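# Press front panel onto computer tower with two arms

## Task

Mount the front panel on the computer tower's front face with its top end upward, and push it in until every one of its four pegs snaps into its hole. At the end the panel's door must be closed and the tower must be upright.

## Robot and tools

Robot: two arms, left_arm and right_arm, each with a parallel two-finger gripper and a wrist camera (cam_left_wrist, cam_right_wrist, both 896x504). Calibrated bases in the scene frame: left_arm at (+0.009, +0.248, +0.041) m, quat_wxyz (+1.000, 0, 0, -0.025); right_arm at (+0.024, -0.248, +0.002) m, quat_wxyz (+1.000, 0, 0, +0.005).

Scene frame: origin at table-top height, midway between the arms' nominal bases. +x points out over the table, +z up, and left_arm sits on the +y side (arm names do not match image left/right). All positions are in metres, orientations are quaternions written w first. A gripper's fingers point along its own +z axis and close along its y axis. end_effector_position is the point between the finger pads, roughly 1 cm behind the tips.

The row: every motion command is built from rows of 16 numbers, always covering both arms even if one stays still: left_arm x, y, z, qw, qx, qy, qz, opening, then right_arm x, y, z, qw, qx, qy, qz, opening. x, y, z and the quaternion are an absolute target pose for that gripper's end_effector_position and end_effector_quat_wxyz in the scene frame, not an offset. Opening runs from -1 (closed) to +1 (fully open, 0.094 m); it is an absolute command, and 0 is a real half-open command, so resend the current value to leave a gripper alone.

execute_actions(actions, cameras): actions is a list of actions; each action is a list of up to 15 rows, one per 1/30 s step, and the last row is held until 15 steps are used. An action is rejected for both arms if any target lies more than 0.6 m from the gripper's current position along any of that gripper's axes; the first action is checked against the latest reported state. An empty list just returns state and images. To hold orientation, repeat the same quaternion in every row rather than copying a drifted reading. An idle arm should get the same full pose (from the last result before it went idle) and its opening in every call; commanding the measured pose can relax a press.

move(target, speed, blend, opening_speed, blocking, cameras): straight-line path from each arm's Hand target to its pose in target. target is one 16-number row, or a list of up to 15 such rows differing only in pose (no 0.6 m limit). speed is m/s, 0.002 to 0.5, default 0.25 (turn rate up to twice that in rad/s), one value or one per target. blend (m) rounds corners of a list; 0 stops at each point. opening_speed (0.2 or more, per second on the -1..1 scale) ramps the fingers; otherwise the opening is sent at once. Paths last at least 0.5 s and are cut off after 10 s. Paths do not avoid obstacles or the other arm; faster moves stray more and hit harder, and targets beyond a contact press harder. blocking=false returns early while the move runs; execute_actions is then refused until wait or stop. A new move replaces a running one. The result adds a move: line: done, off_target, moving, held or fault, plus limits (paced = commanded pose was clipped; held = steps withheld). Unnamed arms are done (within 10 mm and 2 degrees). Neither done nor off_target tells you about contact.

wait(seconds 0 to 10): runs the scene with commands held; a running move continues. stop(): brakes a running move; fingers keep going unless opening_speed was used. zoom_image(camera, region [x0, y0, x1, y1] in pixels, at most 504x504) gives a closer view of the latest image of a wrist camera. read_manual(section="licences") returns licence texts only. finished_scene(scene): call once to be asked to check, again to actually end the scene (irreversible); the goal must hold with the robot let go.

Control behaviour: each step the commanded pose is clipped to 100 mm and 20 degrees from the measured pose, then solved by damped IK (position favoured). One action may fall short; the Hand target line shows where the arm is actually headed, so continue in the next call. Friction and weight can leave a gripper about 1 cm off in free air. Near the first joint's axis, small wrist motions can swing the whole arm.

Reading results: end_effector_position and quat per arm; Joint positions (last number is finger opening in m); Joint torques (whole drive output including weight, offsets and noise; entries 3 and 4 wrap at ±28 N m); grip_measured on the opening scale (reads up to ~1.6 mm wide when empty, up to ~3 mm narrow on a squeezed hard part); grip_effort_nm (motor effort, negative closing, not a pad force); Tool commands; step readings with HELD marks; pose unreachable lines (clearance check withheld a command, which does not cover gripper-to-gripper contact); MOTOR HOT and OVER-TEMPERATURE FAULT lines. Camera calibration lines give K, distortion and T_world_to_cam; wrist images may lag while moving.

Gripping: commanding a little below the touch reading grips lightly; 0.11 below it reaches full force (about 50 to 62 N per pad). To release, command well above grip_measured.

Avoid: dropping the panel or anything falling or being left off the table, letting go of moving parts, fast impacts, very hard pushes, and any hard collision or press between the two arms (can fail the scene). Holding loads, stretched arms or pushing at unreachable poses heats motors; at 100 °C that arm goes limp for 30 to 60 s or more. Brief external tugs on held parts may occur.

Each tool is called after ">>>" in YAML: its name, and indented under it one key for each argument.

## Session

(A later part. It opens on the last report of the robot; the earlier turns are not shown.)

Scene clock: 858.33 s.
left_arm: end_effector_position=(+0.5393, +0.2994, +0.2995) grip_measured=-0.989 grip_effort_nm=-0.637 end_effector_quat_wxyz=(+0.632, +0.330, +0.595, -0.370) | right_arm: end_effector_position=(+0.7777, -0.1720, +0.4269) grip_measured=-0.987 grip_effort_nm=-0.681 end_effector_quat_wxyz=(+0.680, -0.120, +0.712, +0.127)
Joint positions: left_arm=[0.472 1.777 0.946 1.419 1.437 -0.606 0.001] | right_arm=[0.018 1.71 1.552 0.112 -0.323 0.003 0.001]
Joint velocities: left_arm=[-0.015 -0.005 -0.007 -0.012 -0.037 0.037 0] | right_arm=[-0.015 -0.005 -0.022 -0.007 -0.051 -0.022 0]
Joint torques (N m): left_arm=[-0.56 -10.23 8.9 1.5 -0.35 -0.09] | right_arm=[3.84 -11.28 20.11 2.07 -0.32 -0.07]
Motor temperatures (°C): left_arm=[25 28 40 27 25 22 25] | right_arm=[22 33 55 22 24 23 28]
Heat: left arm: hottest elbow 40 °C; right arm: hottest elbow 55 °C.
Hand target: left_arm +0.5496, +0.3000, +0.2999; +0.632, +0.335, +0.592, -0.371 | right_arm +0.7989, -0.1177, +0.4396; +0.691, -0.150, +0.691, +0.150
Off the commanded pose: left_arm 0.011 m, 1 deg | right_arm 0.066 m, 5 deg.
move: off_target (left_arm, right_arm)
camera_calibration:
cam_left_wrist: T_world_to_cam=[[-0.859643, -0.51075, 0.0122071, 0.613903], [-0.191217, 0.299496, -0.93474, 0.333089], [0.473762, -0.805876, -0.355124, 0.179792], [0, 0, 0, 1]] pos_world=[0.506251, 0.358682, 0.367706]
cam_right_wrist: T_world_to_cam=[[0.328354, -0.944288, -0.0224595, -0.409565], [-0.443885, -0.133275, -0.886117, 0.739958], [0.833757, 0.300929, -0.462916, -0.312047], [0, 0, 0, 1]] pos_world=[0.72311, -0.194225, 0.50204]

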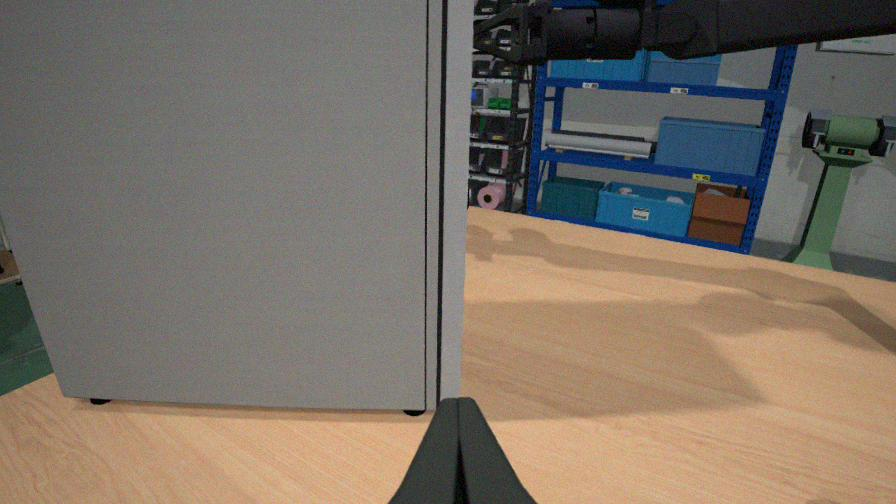

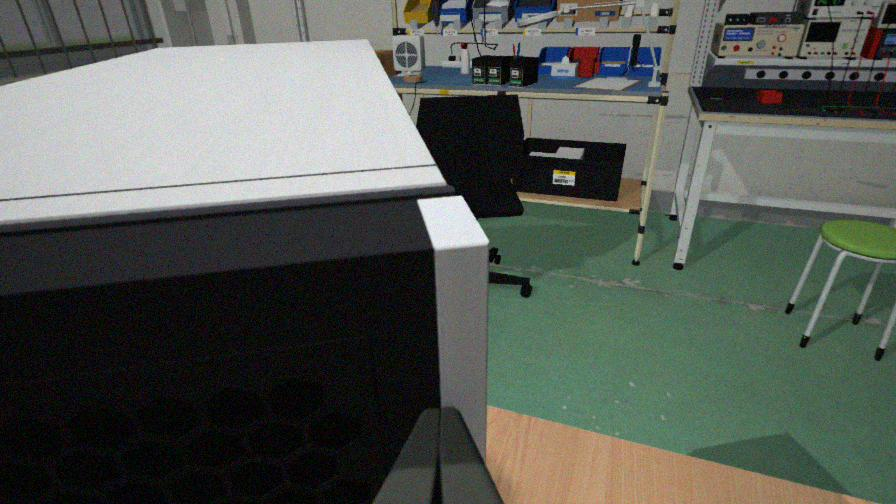

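>>> zoom_image:
  camera: "cam_right_wrist"
  region: [390, 160, 500, 270]

Scaled by 4.582 from the camera's 896x504 image, which has a finer 1280x720 frame.

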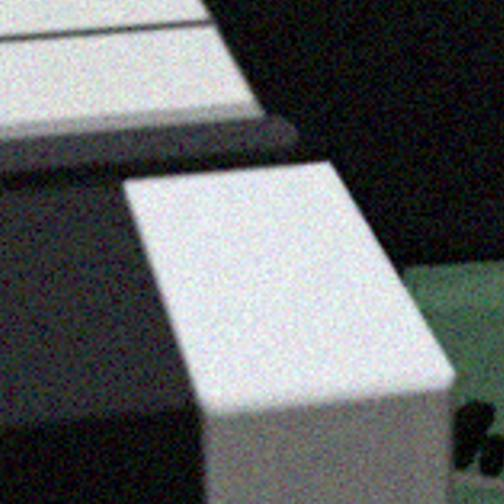

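>>> move:
  target:
    - [0.50,0.15,0.25,0.694,-0.135,0.694,0.135,-1,0.68,-0.20,0.44,0.691,-0.150,0.691,0.150,-1]
    - [0.60,-0.025,0.11,0.694,-0.135,0.694,0.135,-1,0.66,-0.205,0.14,0.691,-0.150,0.691,0.150,-1]
  speed: 0.15

Scene clock: 880.93 s.
left_arm: end_effector_position=(+0.5936, -0.0129, +0.1127) grip_measured=-0.989 grip_effort_nm=-0.647 end_effector_quat_wxyz=(+0.688, -0.127, +0.700, +0.144) | right_arm: end_effector_position=(+0.6582, -0.1974, +0.1393) grip_measured=-0.987 grip_effort_nm=-0.672 end_effector_quat_wxyz=(+0.685, -0.151, +0.695, +0.155)
Joint positions: left_arm=[-0.603 2.139 1.054 1.061 -1.038 0.007 0.001] | right_arm=[-0.056 1.896 0.869 1.013 -0.481 0.003 0.001]
Joint velocities: left_arm=[-0.015 0.005 -0.007 -0.007 -0.022 -0.022 0] | right_arm=[-0.005 -0.005 0.007 0.007 0.022 -0.066 0]
Joint torques (N m): left_arm=[0.09 -13.63 7.46 2.18 -0.11 0.13] | right_arm=[-2.26 -14.92 6.37 2.09 -0.14 -0.09]
Motor temperatures (°C): left_arm=[25 28 39 27 25 22 25] | right_arm=[23 33 54 23 24 23 27]
Heat: left arm: hottest elbow 39 °C; right arm: hottest elbow 54 °C.
Hand target: left_arm +0.5997, -0.0199, +0.1084; +0.690, -0.126, +0.698, +0.144 | right_arm +0.6594, -0.2051, +0.1418; +0.691, -0.149, +0.691, +0.150
Off the commanded pose: left_arm 0.014 m, 2 deg | right_arm 0.008 m, 1 deg.
move: off_target (left_arm)
camera_calibration:
cam_left_wrist: T_world_to_cam=[[0.377486, -0.92523, -0.0381182, -0.230625], [-0.414819, -0.132153, -0.900256, 0.385644], [0.827907, 0.355646, -0.433689, -0.350378], [0, 0, 0, 1]] pos_world=[0.53711, -0.0378066, 0.186432]
cam_right_wrist: T_world_to_cam=[[0.406901, -0.913352, -0.0148017, -0.447466], [-0.402782, -0.16485, -0.900328, 0.397364], [0.819877, 0.372307, -0.43496, -0.31853], [0, 0, 0, 1]] pos_world=[0.603281, -0.224598, 0.212587]

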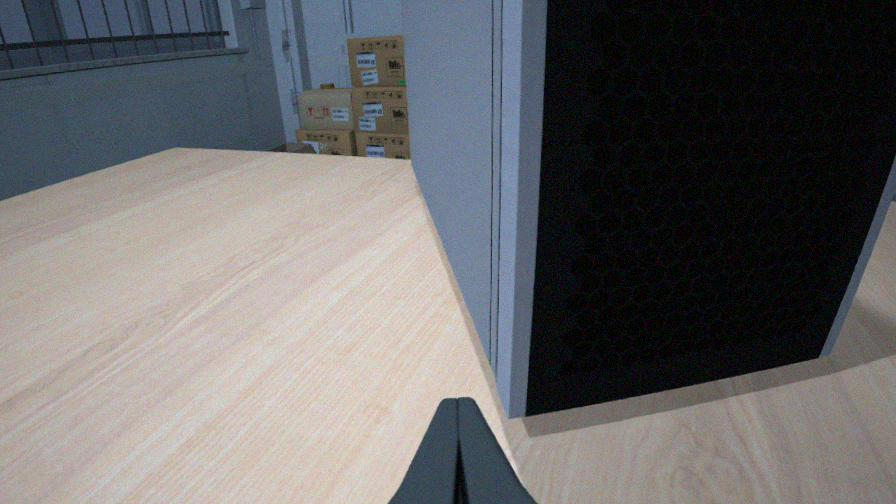

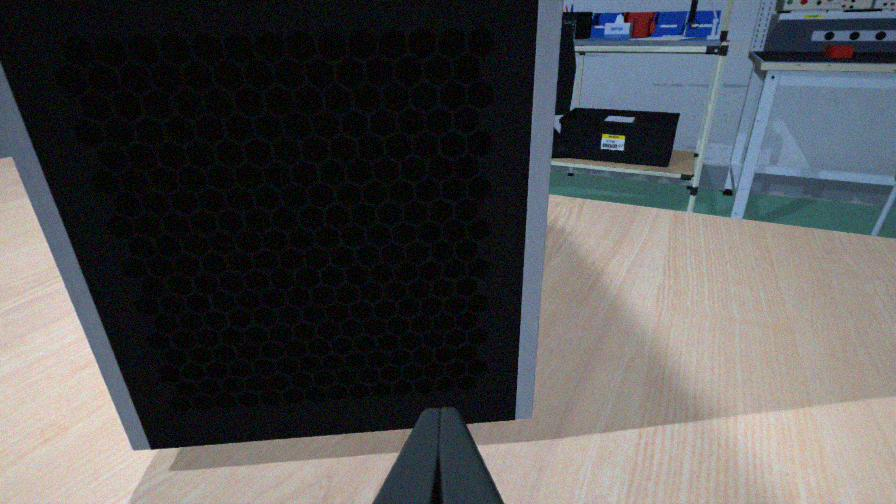

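>>> move:
  target:
    - [0.655,-0.040,0.09,0.694,-0.135,0.694,0.135,-1,0.735,-0.196,0.115,0.691,-0.150,0.691,0.150,-1]
    - [0.71,-0.010,0.09,0.694,-0.135,0.694,0.135,-1,0.79,-0.170,0.125,0.691,-0.150,0.691,0.150,-1]
    - [0.75,0.012,0.09,0.694,-0.135,0.694,0.135,-1,0.83,-0.148,0.13,0.691,-0.150,0.691,0.150,-1]
  speed: 0.06

Scene clock: 893.20 s.
left_arm: end_effector_position=(+0.7111, -0.0270, +0.0928) grip_measured=-0.989 grip_effort_nm=-0.642 end_effector_quat_wxyz=(+0.694, -0.106, +0.702, +0.117) | right_arm: end_effector_position=(+0.7934, -0.1785, +0.1167) grip_measured=-0.987 grip_effort_nm=-0.672 end_effector_quat_wxyz=(+0.678, -0.137, +0.708, +0.145)
Joint positions: left_arm=[-0.498 2.32 1.386 0.92 -0.863 0.007 0.001] | right_arm=[-0.007 2.146 1.298 0.805 -0.398 0.003 0.001]
Joint velocities: left_arm=[0.005 -0.015 -0.002 -0.002 -0.037 0.007 0.001] | right_arm=[0.015 -0.015 -0.012 0.002 0.066 -0.007 0]
Joint torques (N m): left_arm=[5.6 -15.97 10.82 1.52 0.07 -0.07] | right_arm=[1.61 -16.09 17.83 0.32 0.7 -0.08]
Motor temperatures (°C): left_arm=[25 28 38 27 25 22 25] | right_arm=[23 33 53 22 24 23 27]
Heat: left arm: hottest elbow 38 °C; right arm: hottest elbow 53 °C.
Hand target: left_arm +0.7434, +0.0152, +0.0890; +0.694, -0.136, +0.694, +0.134 | right_arm +0.8223, -0.1480, +0.1313; +0.691, -0.150, +0.691, +0.150
Off the commanded pose: left_arm 0.055 m, 4 deg | right_arm 0.049 m, 3 deg.
move: off_target (left_arm, right_arm)
camera_calibration:
cam_left_wrist: T_world_to_cam=[[0.312608, -0.949454, -0.028504, -0.244171], [-0.417822, -0.110495, -0.901785, 0.417437], [0.853054, 0.293815, -0.431244, -0.470975], [0, 0, 0, 1]] pos_world=[0.652511, -0.0473254, 0.166373]
cam_right_wrist: T_world_to_cam=[[0.375468, -0.92651, -0.0245529, -0.461861], [-0.434046, -0.152367, -0.887912, 0.460215], [0.818919, 0.344039, -0.459357, -0.447704], [0, 0, 0, 1]] pos_world=[0.739802, -0.20377, 0.191635]

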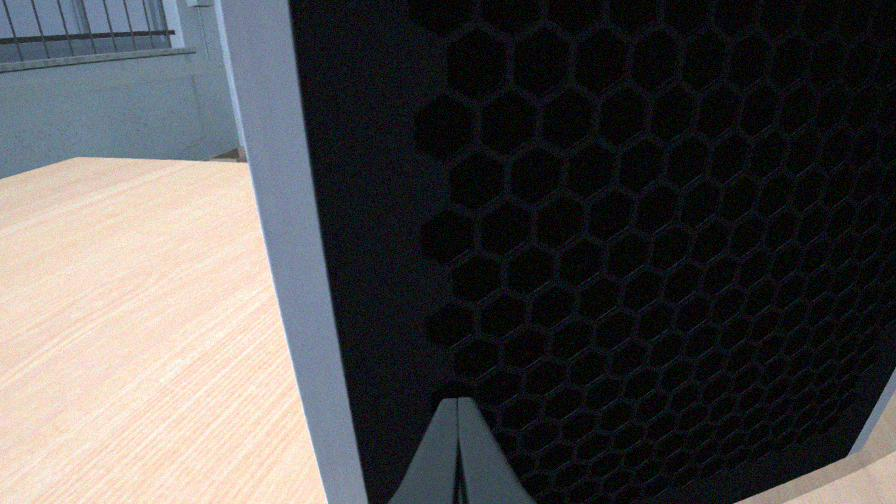

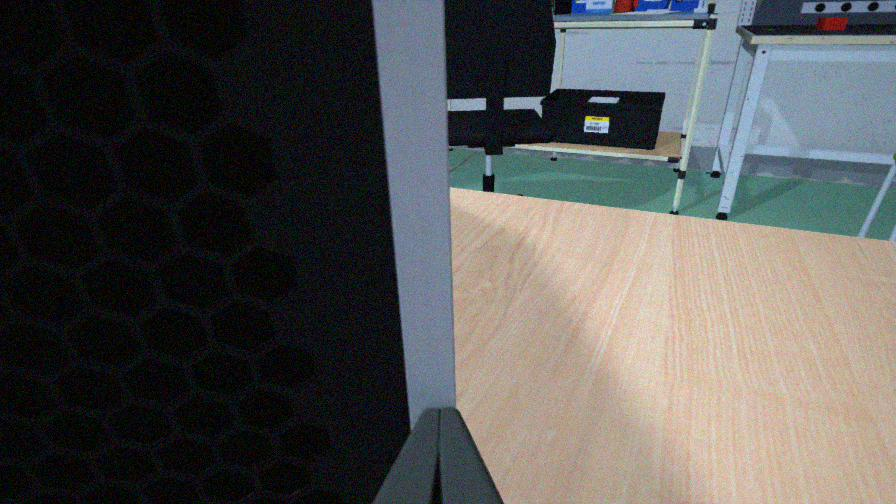

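>>> move:
  target:
    - [0.60,-0.02,0.15,0.694,-0.135,0.694,0.135,-1,0.68,-0.23,0.16,0.691,-0.150,0.691,0.150,-1]
    - [0.45,0.28,0.40,0.632,0.335,0.591,-0.372,-1,0.56,-0.40,0.38,0.641,-0.299,0.641,0.299,-1]
    - [0.55,0.30,0.34,0.632,0.335,0.591,-0.372,-1,0.64,-0.43,0.33,0.641,-0.299,0.641,0.299,-1]
  speed: 0.17

>>> zoom_image:
  camera: "cam_left_wrist"
  region: [370, 0, 470, 100]

>>> zoom_image:
  camera: "cam_left_wrist"
  region: [370, 320, 470, 440]

>>> zoom_image:
  camera: "cam_right_wrist"
  region: [350, 310, 450, 430]

>>> zoom_image:
  camera: "cam_right_wrist"
  region: [300, 0, 400, 100]

Scene clock: 909.90 s.
left_arm: end_effector_position=(+0.5392, +0.2934, +0.3388) grip_measured=-0.989 grip_effort_nm=-0.647 end_effector_quat_wxyz=(+0.636, +0.325, +0.591, -0.375) | right_arm: end_effector_position=(+0.6307, -0.4291, +0.3115) grip_measured=-0.987 grip_effort_nm=-0.672 end_effector_quat_wxyz=(+0.635, -0.278, +0.649, +0.313)
Joint positions: left_arm=[0.46 1.708 0.967 1.375 1.417 -0.659 0.001] | right_arm=[-0.572 1.794 1.315 0.495 -1.424 0.069 0.001]
Joint velocities: left_arm=[0.005 -0.005 0.002 -0.012 -0.022 0.037 0.001] | right_arm=[0.005 0.005 0.002 -0.002 0.051 0.022 -0.001]
Joint torques (N m): left_arm=[-0.32 -10.17 9.57 1.69 -0.58 -0.1] | right_arm=[-0.15 -15.85 13.68 1.51 0.18 0.03]
Motor temperatures (°C): left_arm=[25 29 38 27 24 22 25] | right_arm=[23 34 53 22 24 23 27]
Heat: left arm: hottest elbow 38 °C; right arm: hottest elbow 53 °C.
Hand target: left_arm +0.5499, +0.2945, +0.3426; +0.639, +0.330, +0.586, -0.374 | right_arm +0.6411, -0.4272, +0.3313; +0.644, -0.296, +0.638, +0.302
Off the commanded pose: left_arm 0.013 m, 1 deg | right_arm 0.021 m, 3 deg.
move: off_target (left_arm, right_arm)
camera_calibration:
cam_left_wrist: T_world_to_cam=[[-0.859641, -0.510544, 0.0190556, 0.607967], [-0.188687, 0.282603, -0.940496, 0.377111], [0.474779, -0.812084, -0.339269, 0.184811], [0, 0, 0, 1]] pos_world=[0.506044, 0.353903, 0.405787]
cam_right_wrist: T_world_to_cam=[[0.747452, -0.661615, -0.0598496, -0.738086], [-0.320862, -0.280661, -0.904587, 0.403091], [0.581691, 0.695338, -0.422067, 0.150028], [0, 0, 0, 1]] pos_world=[0.59375, -0.479517, 0.383778]

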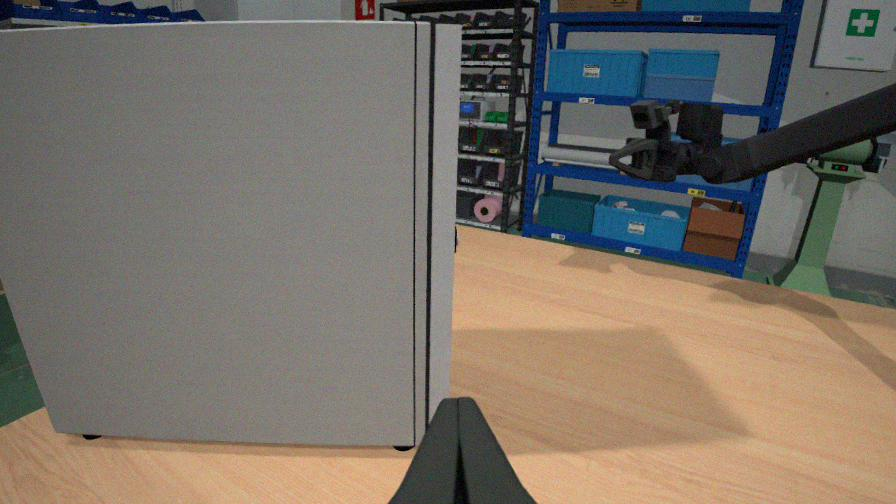

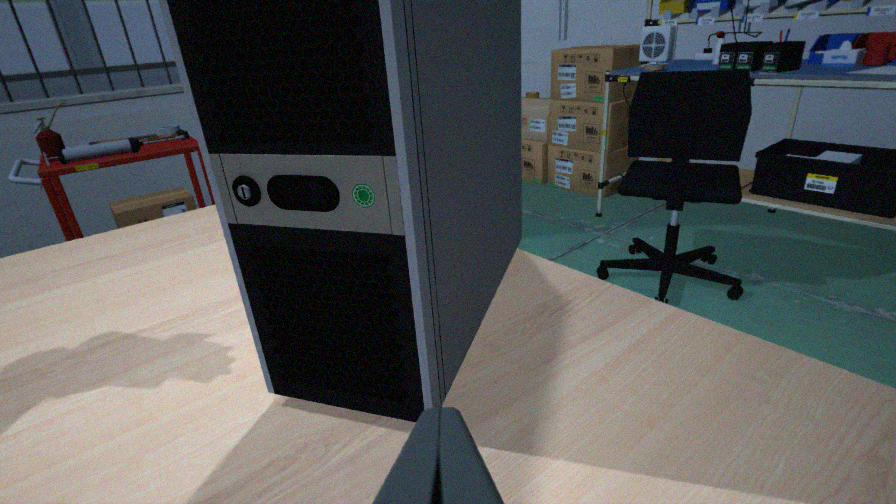

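Scaled by 5.040 from the camera's 896x504 image, which has a finer 1280x720 frame.

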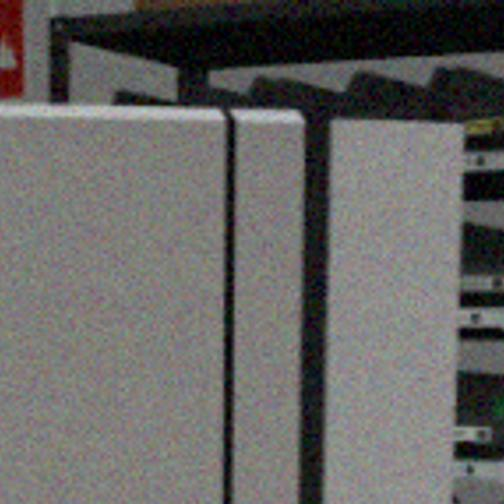

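Scaled by 4.200 from the camera's 896x504 image, which has a finer 1280x720 frame.

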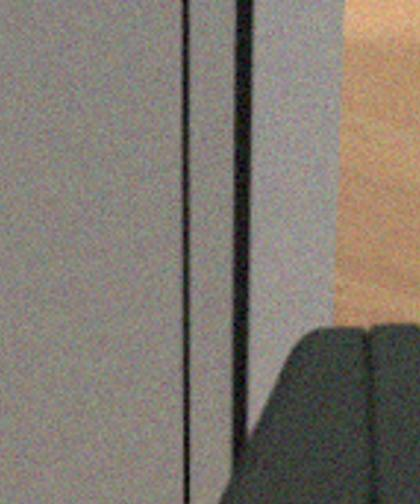

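Scaled by 4.200 from the camera's 896x504 image, which has a finer 1280x720 frame.

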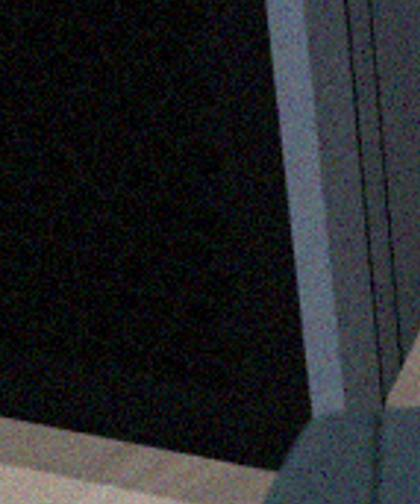

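Scaled by 5.040 from the camera's 896x504 image, which has a finer 1280x720 frame.

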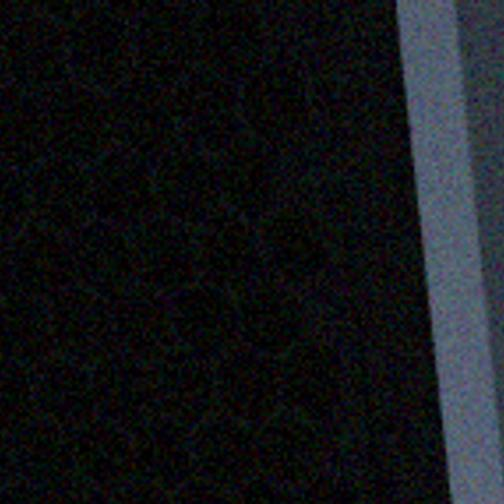

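>>> move:
  target:
    - [0.45,0.20,0.46,0.69,-0.15,0.69,0.15,-1,0.56,-0.33,0.46,0.691,-0.150,0.691,0.150,-1]
    - [0.65,-0.030,0.445,0.685,-0.173,0.685,0.173,-1,0.735,-0.193,0.455,0.685,-0.173,0.685,0.173,-1]
  speed: 0.17

>>> move:
  target:
    - [0.70,0.005,0.445,0.685,-0.173,0.685,0.173,-1,0.785,-0.158,0.452,0.685,-0.173,0.685,0.173,-1]
    - [0.745,0.045,0.445,0.685,-0.173,0.685,0.173,-1,0.83,-0.118,0.445,0.685,-0.173,0.685,0.173,-1]
  speed: 0.06

Scene clock: 927.00 s.
left_arm: end_effector_position=(+0.6450, -0.0200, +0.4329) grip_measured=-0.989 grip_effort_nm=-0.647 end_effector_quat_wxyz=(+0.680, -0.163, +0.691, +0.184) | right_arm: end_effector_position=(+0.7246, -0.1999, +0.4259) grip_measured=-0.987 grip_effort_nm=-0.657 end_effector_quat_wxyz=(+0.669, -0.165, +0.703, +0.178)
Joint positions: left_arm=[-0.575 1.744 1.487 0.236 -1.12 0.014 0.001] | right_arm=[-0.07 1.601 1.412 0.14 -0.549 0.003 0.001]
Joint velocities: left_arm=[-0.015 0.005 0.012 0.002 0.066 -0.066 -0.001] | right_arm=[0.005 -0.005 -0.002 -0.012 -0.022 0.007 0]
Joint torques (N m): left_arm=[-0.56 -13.22 12.83 1.54 -0.15 0.1] | right_arm=[-0.85 -14.74 15.72 1.21 0.14 -0.2]
Motor temperatures (°C): left_arm=[25 29 39 27 25 22 25] | right_arm=[22 34 53 22 24 23 27]
Heat: left arm: hottest elbow 39 °C; right arm: hottest elbow 53 °C.
Hand target: left_arm +0.6534, -0.0283, +0.4409; +0.683, -0.164, +0.689, +0.182 | right_arm +0.7316, -0.1953, +0.4519; +0.684, -0.176, +0.687, +0.170
Off the commanded pose: left_arm 0.017 m, 2 deg | right_arm 0.032 m, 3 deg.
move: off_target (left_arm, right_arm)
camera_calibration:
cam_left_wrist: T_world_to_cam=[[0.476231, -0.878225, -0.0438838, -0.304634], [-0.398008, -0.170787, -0.901344, 0.68308], [0.784088, 0.446714, -0.430874, -0.22261], [0, 0, 0, 1]] pos_world=[0.591493, -0.0514326, 0.506405]
cam_right_wrist: T_world_to_cam=[[0.454528, -0.890092, -0.0337645, -0.494257], [-0.425301, -0.183563, -0.886241, 0.688345], [0.782639, 0.417181, -0.461992, -0.199896], [0, 0, 0, 1]] pos_world=[0.673854, -0.230187, 0.501001]

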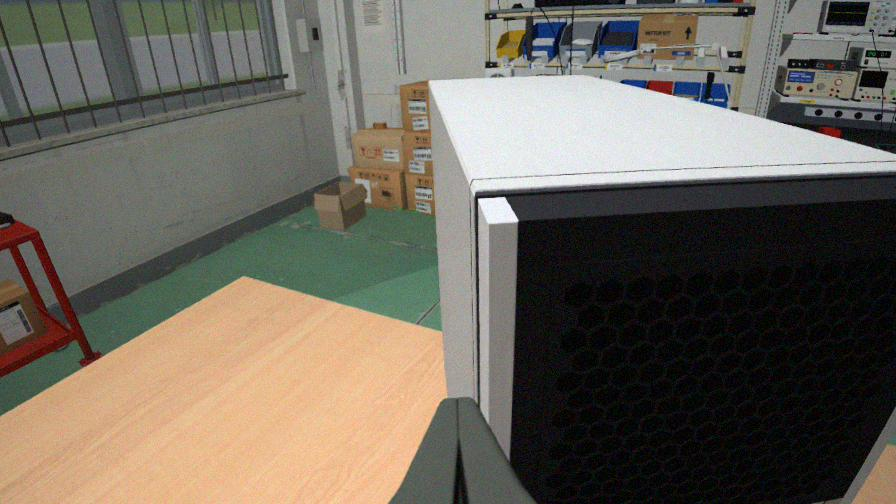

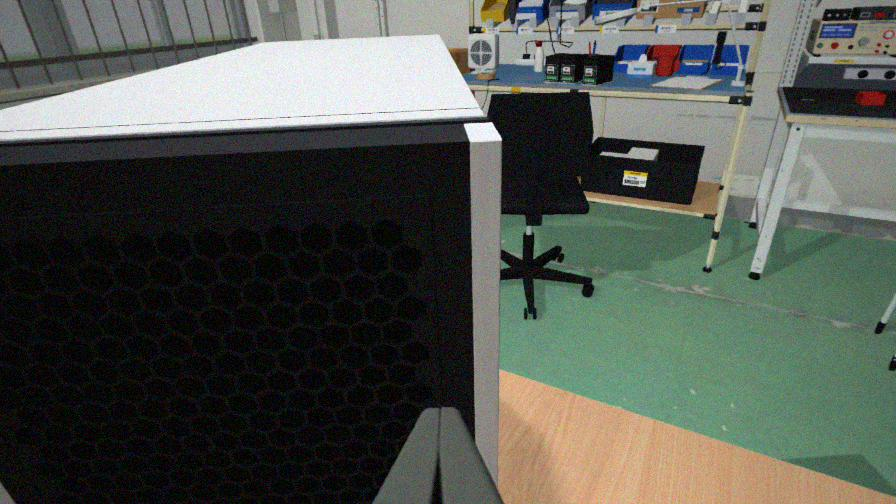

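Scene clock: 929.73 s.
left_arm: end_effector_position=(+0.7320, +0.0499, +0.4383) grip_measured=-0.989 grip_effort_nm=-0.647 end_effector_quat_wxyz=(+0.681, -0.166, +0.691, +0.179) | right_arm: end_effector_position=(+0.7954, -0.1706, +0.4285) grip_measured=-0.987 grip_effort_nm=-0.672 end_effector_quat_wxyz=(+0.672, -0.149, +0.708, +0.158)
Joint positions: left_arm=[-0.405 1.84 1.636 0.188 -0.948 0.009 0.001] | right_arm=[-0.003 1.77 1.64 0.077 -0.43 0.003 0.001]
Joint velocities: left_arm=[-0.005 0.005 0.012 -0.007 0.066 -0.022 0] | right_arm=[-0.005 0.005 0.007 -0.007 0.081 -0.022 0]
Joint torques (N m): left_arm=[-0.09 -14.39 13.12 1.55 0.1 -0.07] | right_arm=[3.08 -12.04 20.72 2.26 0.42 -0.07]
Motor temperatures (°C): left_arm=[25 29 39 27 25 22 25] | right_arm=[22 34 54 22 24 23 27]
Heat: left arm: hottest elbow 39 °C; right arm: hottest elbow 54 °C.
Hand target: left_arm +0.7438, +0.0462, +0.4434; +0.685, -0.173, +0.686, +0.172 | right_arm +0.8181, -0.1188, +0.4421; +0.686, -0.173, +0.686, +0.173
Off the commanded pose: left_arm 0.015 m, 1 deg | right_arm 0.065 m, 4 deg.
move: off_target (left_arm, right_arm)
camera_calibration:
cam_left_wrist: T_world_to_cam=[[0.475476, -0.87911, -0.0329912, -0.288624], [-0.39395, -0.179241, -0.901485, 0.732098], [0.786591, 0.441632, -0.43155, -0.321049], [0, 0, 0, 1]] pos_world=[0.678178, 0.0192758, 0.511904]
cam_right_wrist: T_world_to_cam=[[0.407803, -0.912589, -0.0296147, -0.468765], [-0.436852, -0.166527, -0.883985, 0.737276], [0.801784, 0.373429, -0.466577, -0.287073], [0, 0, 0, 1]] pos_world=[0.743415, -0.197813, 0.503917]

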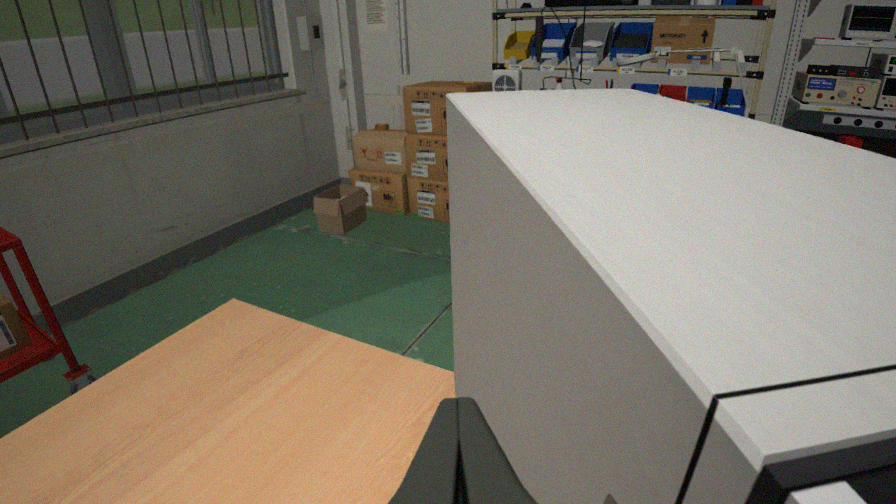

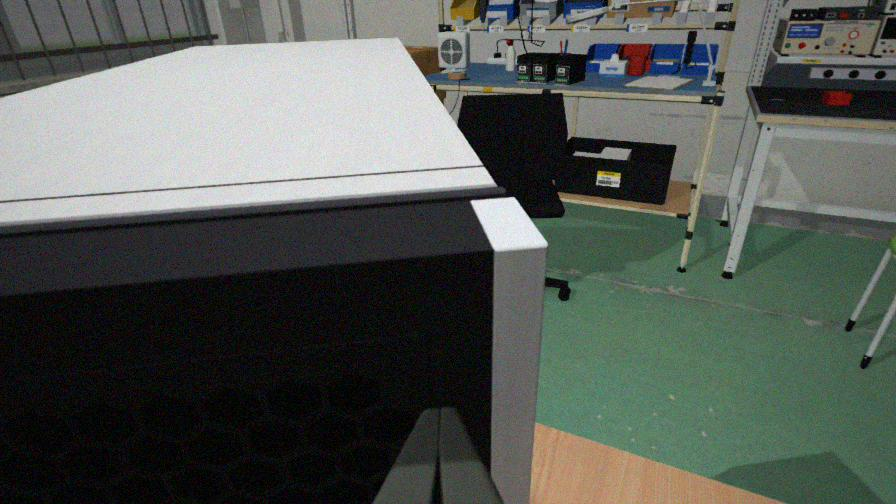

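>>> move:
  target:
    - [0.64,-0.005,0.445,0.685,-0.173,0.685,0.173,-1,0.81,-0.122,0.445,0.685,-0.173,0.685,0.173,-1]
    - [0.66,-0.065,0.445,0.685,-0.173,0.685,0.173,-1,0.81,-0.122,0.445,0.685,-0.173,0.685,0.173,-1]
    - [0.71,-0.03,0.445,0.685,-0.173,0.685,0.173,-1,0.82,-0.12,0.445,0.685,-0.173,0.685,0.173,-1]
    - [0.755,0.005,0.445,0.685,-0.173,0.685,0.173,-1,0.83,-0.118,0.445,0.685,-0.173,0.685,0.173,-1]
  speed: 0.07

Scene clock: 943.87 s.
left_arm: end_effector_position=(+0.7208, -0.0309, +0.4426) grip_measured=-0.989 grip_effort_nm=-0.657 end_effector_quat_wxyz=(+0.688, -0.146, +0.694, +0.157) | right_arm: end_effector_position=(+0.8023, -0.1729, +0.4292) grip_measured=-0.987 grip_effort_nm=-0.657 end_effector_quat_wxyz=(+0.674, -0.145, +0.708, +0.154)
Joint positions: left_arm=[-0.513 1.894 1.724 0.16 -0.994 0.009 0.001] | right_arm=[-0.004 1.786 1.662 0.077 -0.418 0.003 0.001]
Joint velocities: left_arm=[-0.005 -0.015 -0.012 -0.007 0.037 -0.022 -0.001] | right_arm=[-0.024 -0.015 -0.012 -0.007 -0.007 0.022 0]
Joint torques (N m): left_arm=[4.89 -14.45 13.91 1.63 -0.01 -0.03] | right_arm=[3.31 -13.63 19.69 2.26 -0.02 -0.07]
Motor temperatures (°C): left_arm=[25 29 41 27 24 22 26] | right_arm=[23 34 59 22 24 23 27]
Heat: left arm: hottest elbow 41 °C; right arm: hottest elbow 59 °C.
Hand target: left_arm +0.7505, +0.0070, +0.4439; +0.686, -0.173, +0.685, +0.173 | right_arm +0.8196, -0.1191, +0.4431; +0.686, -0.172, +0.685, +0.173
Off the commanded pose: left_arm 0.050 m, 4 deg | right_arm 0.064 m, 5 deg.
move: off_target (left_arm, right_arm)
camera_calibration:
cam_left_wrist: T_world_to_cam=[[0.420095, -0.907039, -0.0282855, -0.317217], [-0.399326, -0.156779, -0.903305, 0.722435], [0.814898, 0.390769, -0.428066, -0.298201], [0, 0, 0, 1]] pos_world=[0.664752, -0.0579376, 0.515956]
cam_right_wrist: T_world_to_cam=[[0.396776, -0.91751, -0.0272825, -0.466692], [-0.434798, -0.161686, -0.885894, 0.740552], [0.808405, 0.363364, -0.463084, -0.299954], [0, 0, 0, 1]] pos_world=[0.749648, -0.199465, 0.504414]

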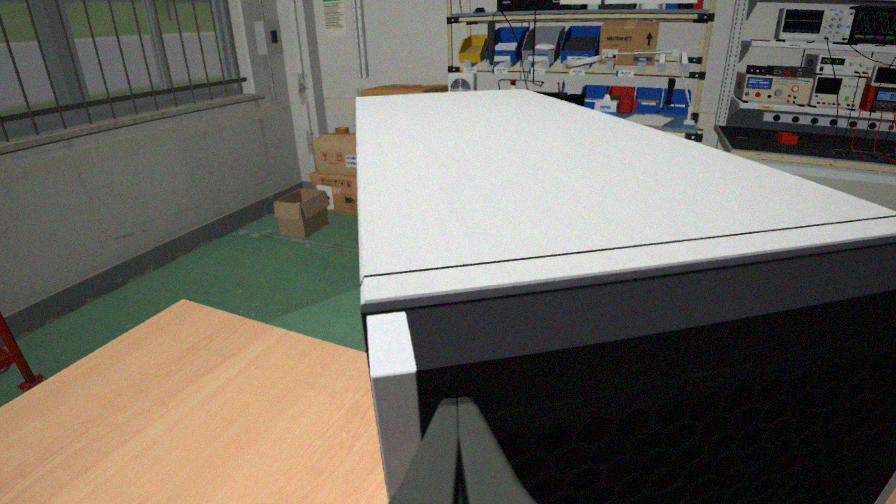

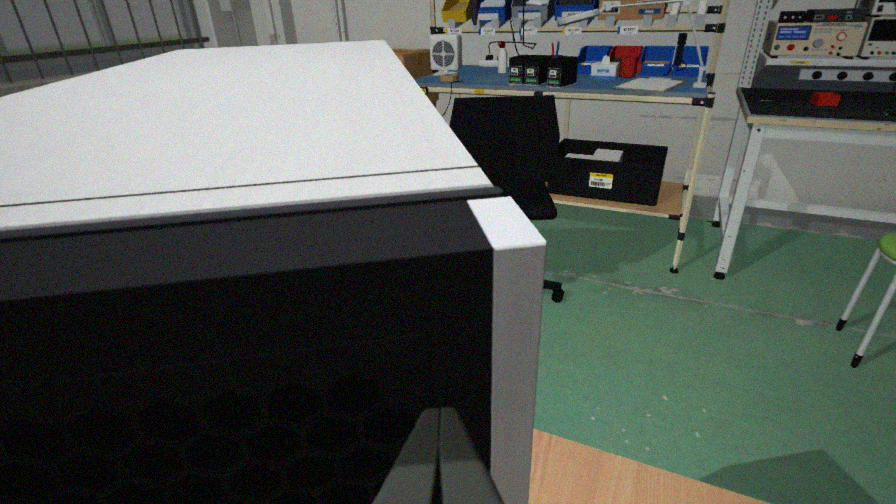

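>>> zoom_image:
  camera: "cam_left_wrist"
  region: [340, 250, 460, 380]

>>> zoom_image:
  camera: "cam_right_wrist"
  region: [440, 150, 560, 270]

Scaled by 3.877 from the camera's 896x504 image, which has a finer 1280x720 frame.

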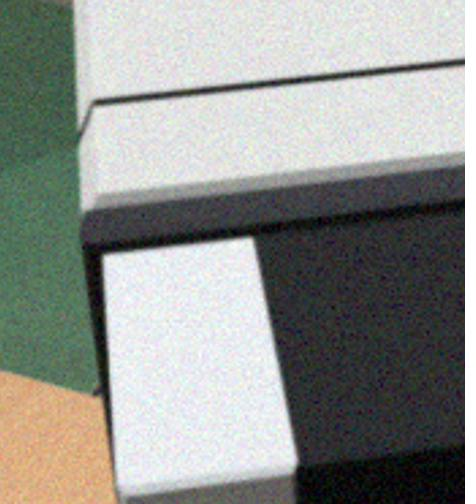

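Scaled by 4.200 from the camera's 896x504 image, which has a finer 1280x720 frame.

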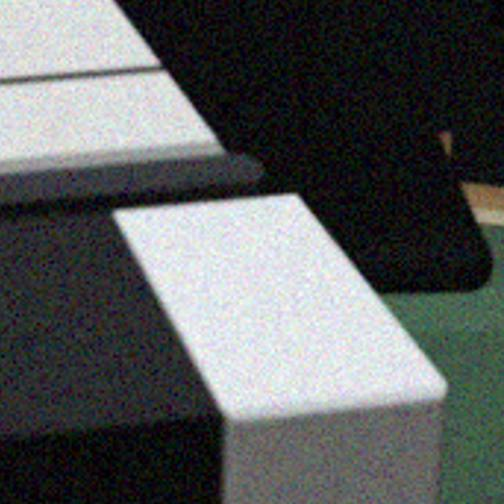

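>>> move:
  target:
    - [0.64,-0.06,0.445,0.685,-0.173,0.685,0.173,-1,0.735,-0.193,0.455,0.685,-0.173,0.685,0.173,-1]
    - [0.42,0.13,0.50,0.693,-0.141,0.693,0.141,-1,0.45,-0.33,0.42,0.690,-0.153,0.690,0.153,-1]
  speed: 0.15

>>> finished_scene:
  scene: 1

Scene clock: 956.87 s.
left_arm: end_effector_position=(+0.4195, +0.1229, +0.5025) grip_measured=-0.989 grip_effort_nm=-0.642 end_effector_quat_wxyz=(+0.694, -0.139, +0.692, +0.141) | right_arm: end_effector_position=(+0.4541, -0.3262, +0.4166) grip_measured=-0.987 grip_effort_nm=-0.662 end_effector_quat_wxyz=(+0.692, -0.156, +0.688, +0.155)
Joint positions: left_arm=[-0.6 0.962 0.911 0.057 -1.047 0.008 0.001] | right_arm=[-0.514 0.971 0.792 0.187 -0.947 0.003 0.001]
Joint velocities: left_arm=[-0.005 -0.005 -0.012 -0.007 -0.051 0.037 0] | right_arm=[-0.015 -0.005 -0.007 -0.002 -0.051 -0.007 0.001]
Joint torques (N m): left_arm=[0.5 -4.48 9.42 1.55 0.1 -0.02] | right_arm=[-1.61 -6.95 10.35 0.85 -0.11 0.09]
Motor temperatures (°C): left_arm=[25 29 41 27 24 22 26] | right_arm=[23 34 62 22 24 23 27]
Heat: left arm: hottest elbow 41 °C; right arm: hottest elbow 62 °C.
Hand target: left_arm +0.4191, +0.1259, +0.5031; +0.693, -0.141, +0.692, +0.141 | right_arm +0.4510, -0.3292, +0.4185; +0.692, -0.150, +0.689, +0.156
Off the commanded pose: left_arm 0.008 m, 0 deg | right_arm 0.007 m, 1 deg.
move: done
camera_calibration:
cam_left_wrist: T_world_to_cam=[[0.389352, -0.920989, -0.0135742, -0.042257], [-0.392048, -0.152368, -0.907239, 0.678722], [0.833489, 0.358557, -0.420396, -0.0947578], [0, 0, 0, 1]] pos_world=[0.361524, 0.0984738, 0.575354]
cam_right_wrist: T_world_to_cam=[[0.414056, -0.910248, -0.00248959, -0.485305], [-0.383076, -0.171772, -0.907605, 0.53543], [0.825718, 0.376753, -0.419817, 0.00981934], [0, 0, 0, 1]] pos_world=[0.397946, -0.353475, 0.488873]

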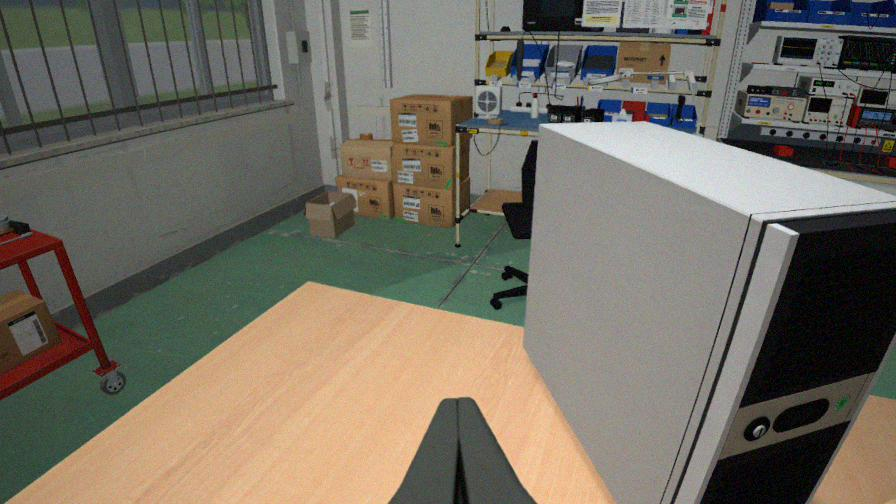

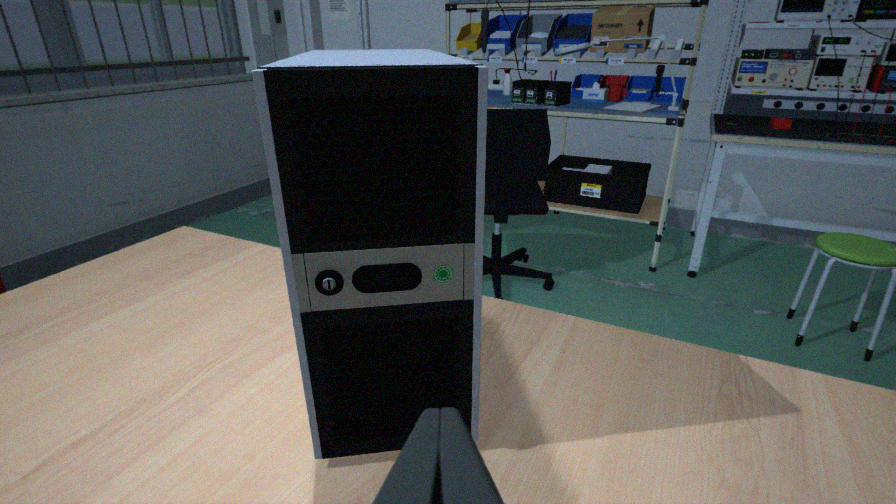

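This call ended nothing. Check each condition of the task against the scene as it is now, look again where you are not sure, and mend what is not met. Then call finished_scene again.

>>> finished_scene:
  scene: 1

The scene is finished: the task was done.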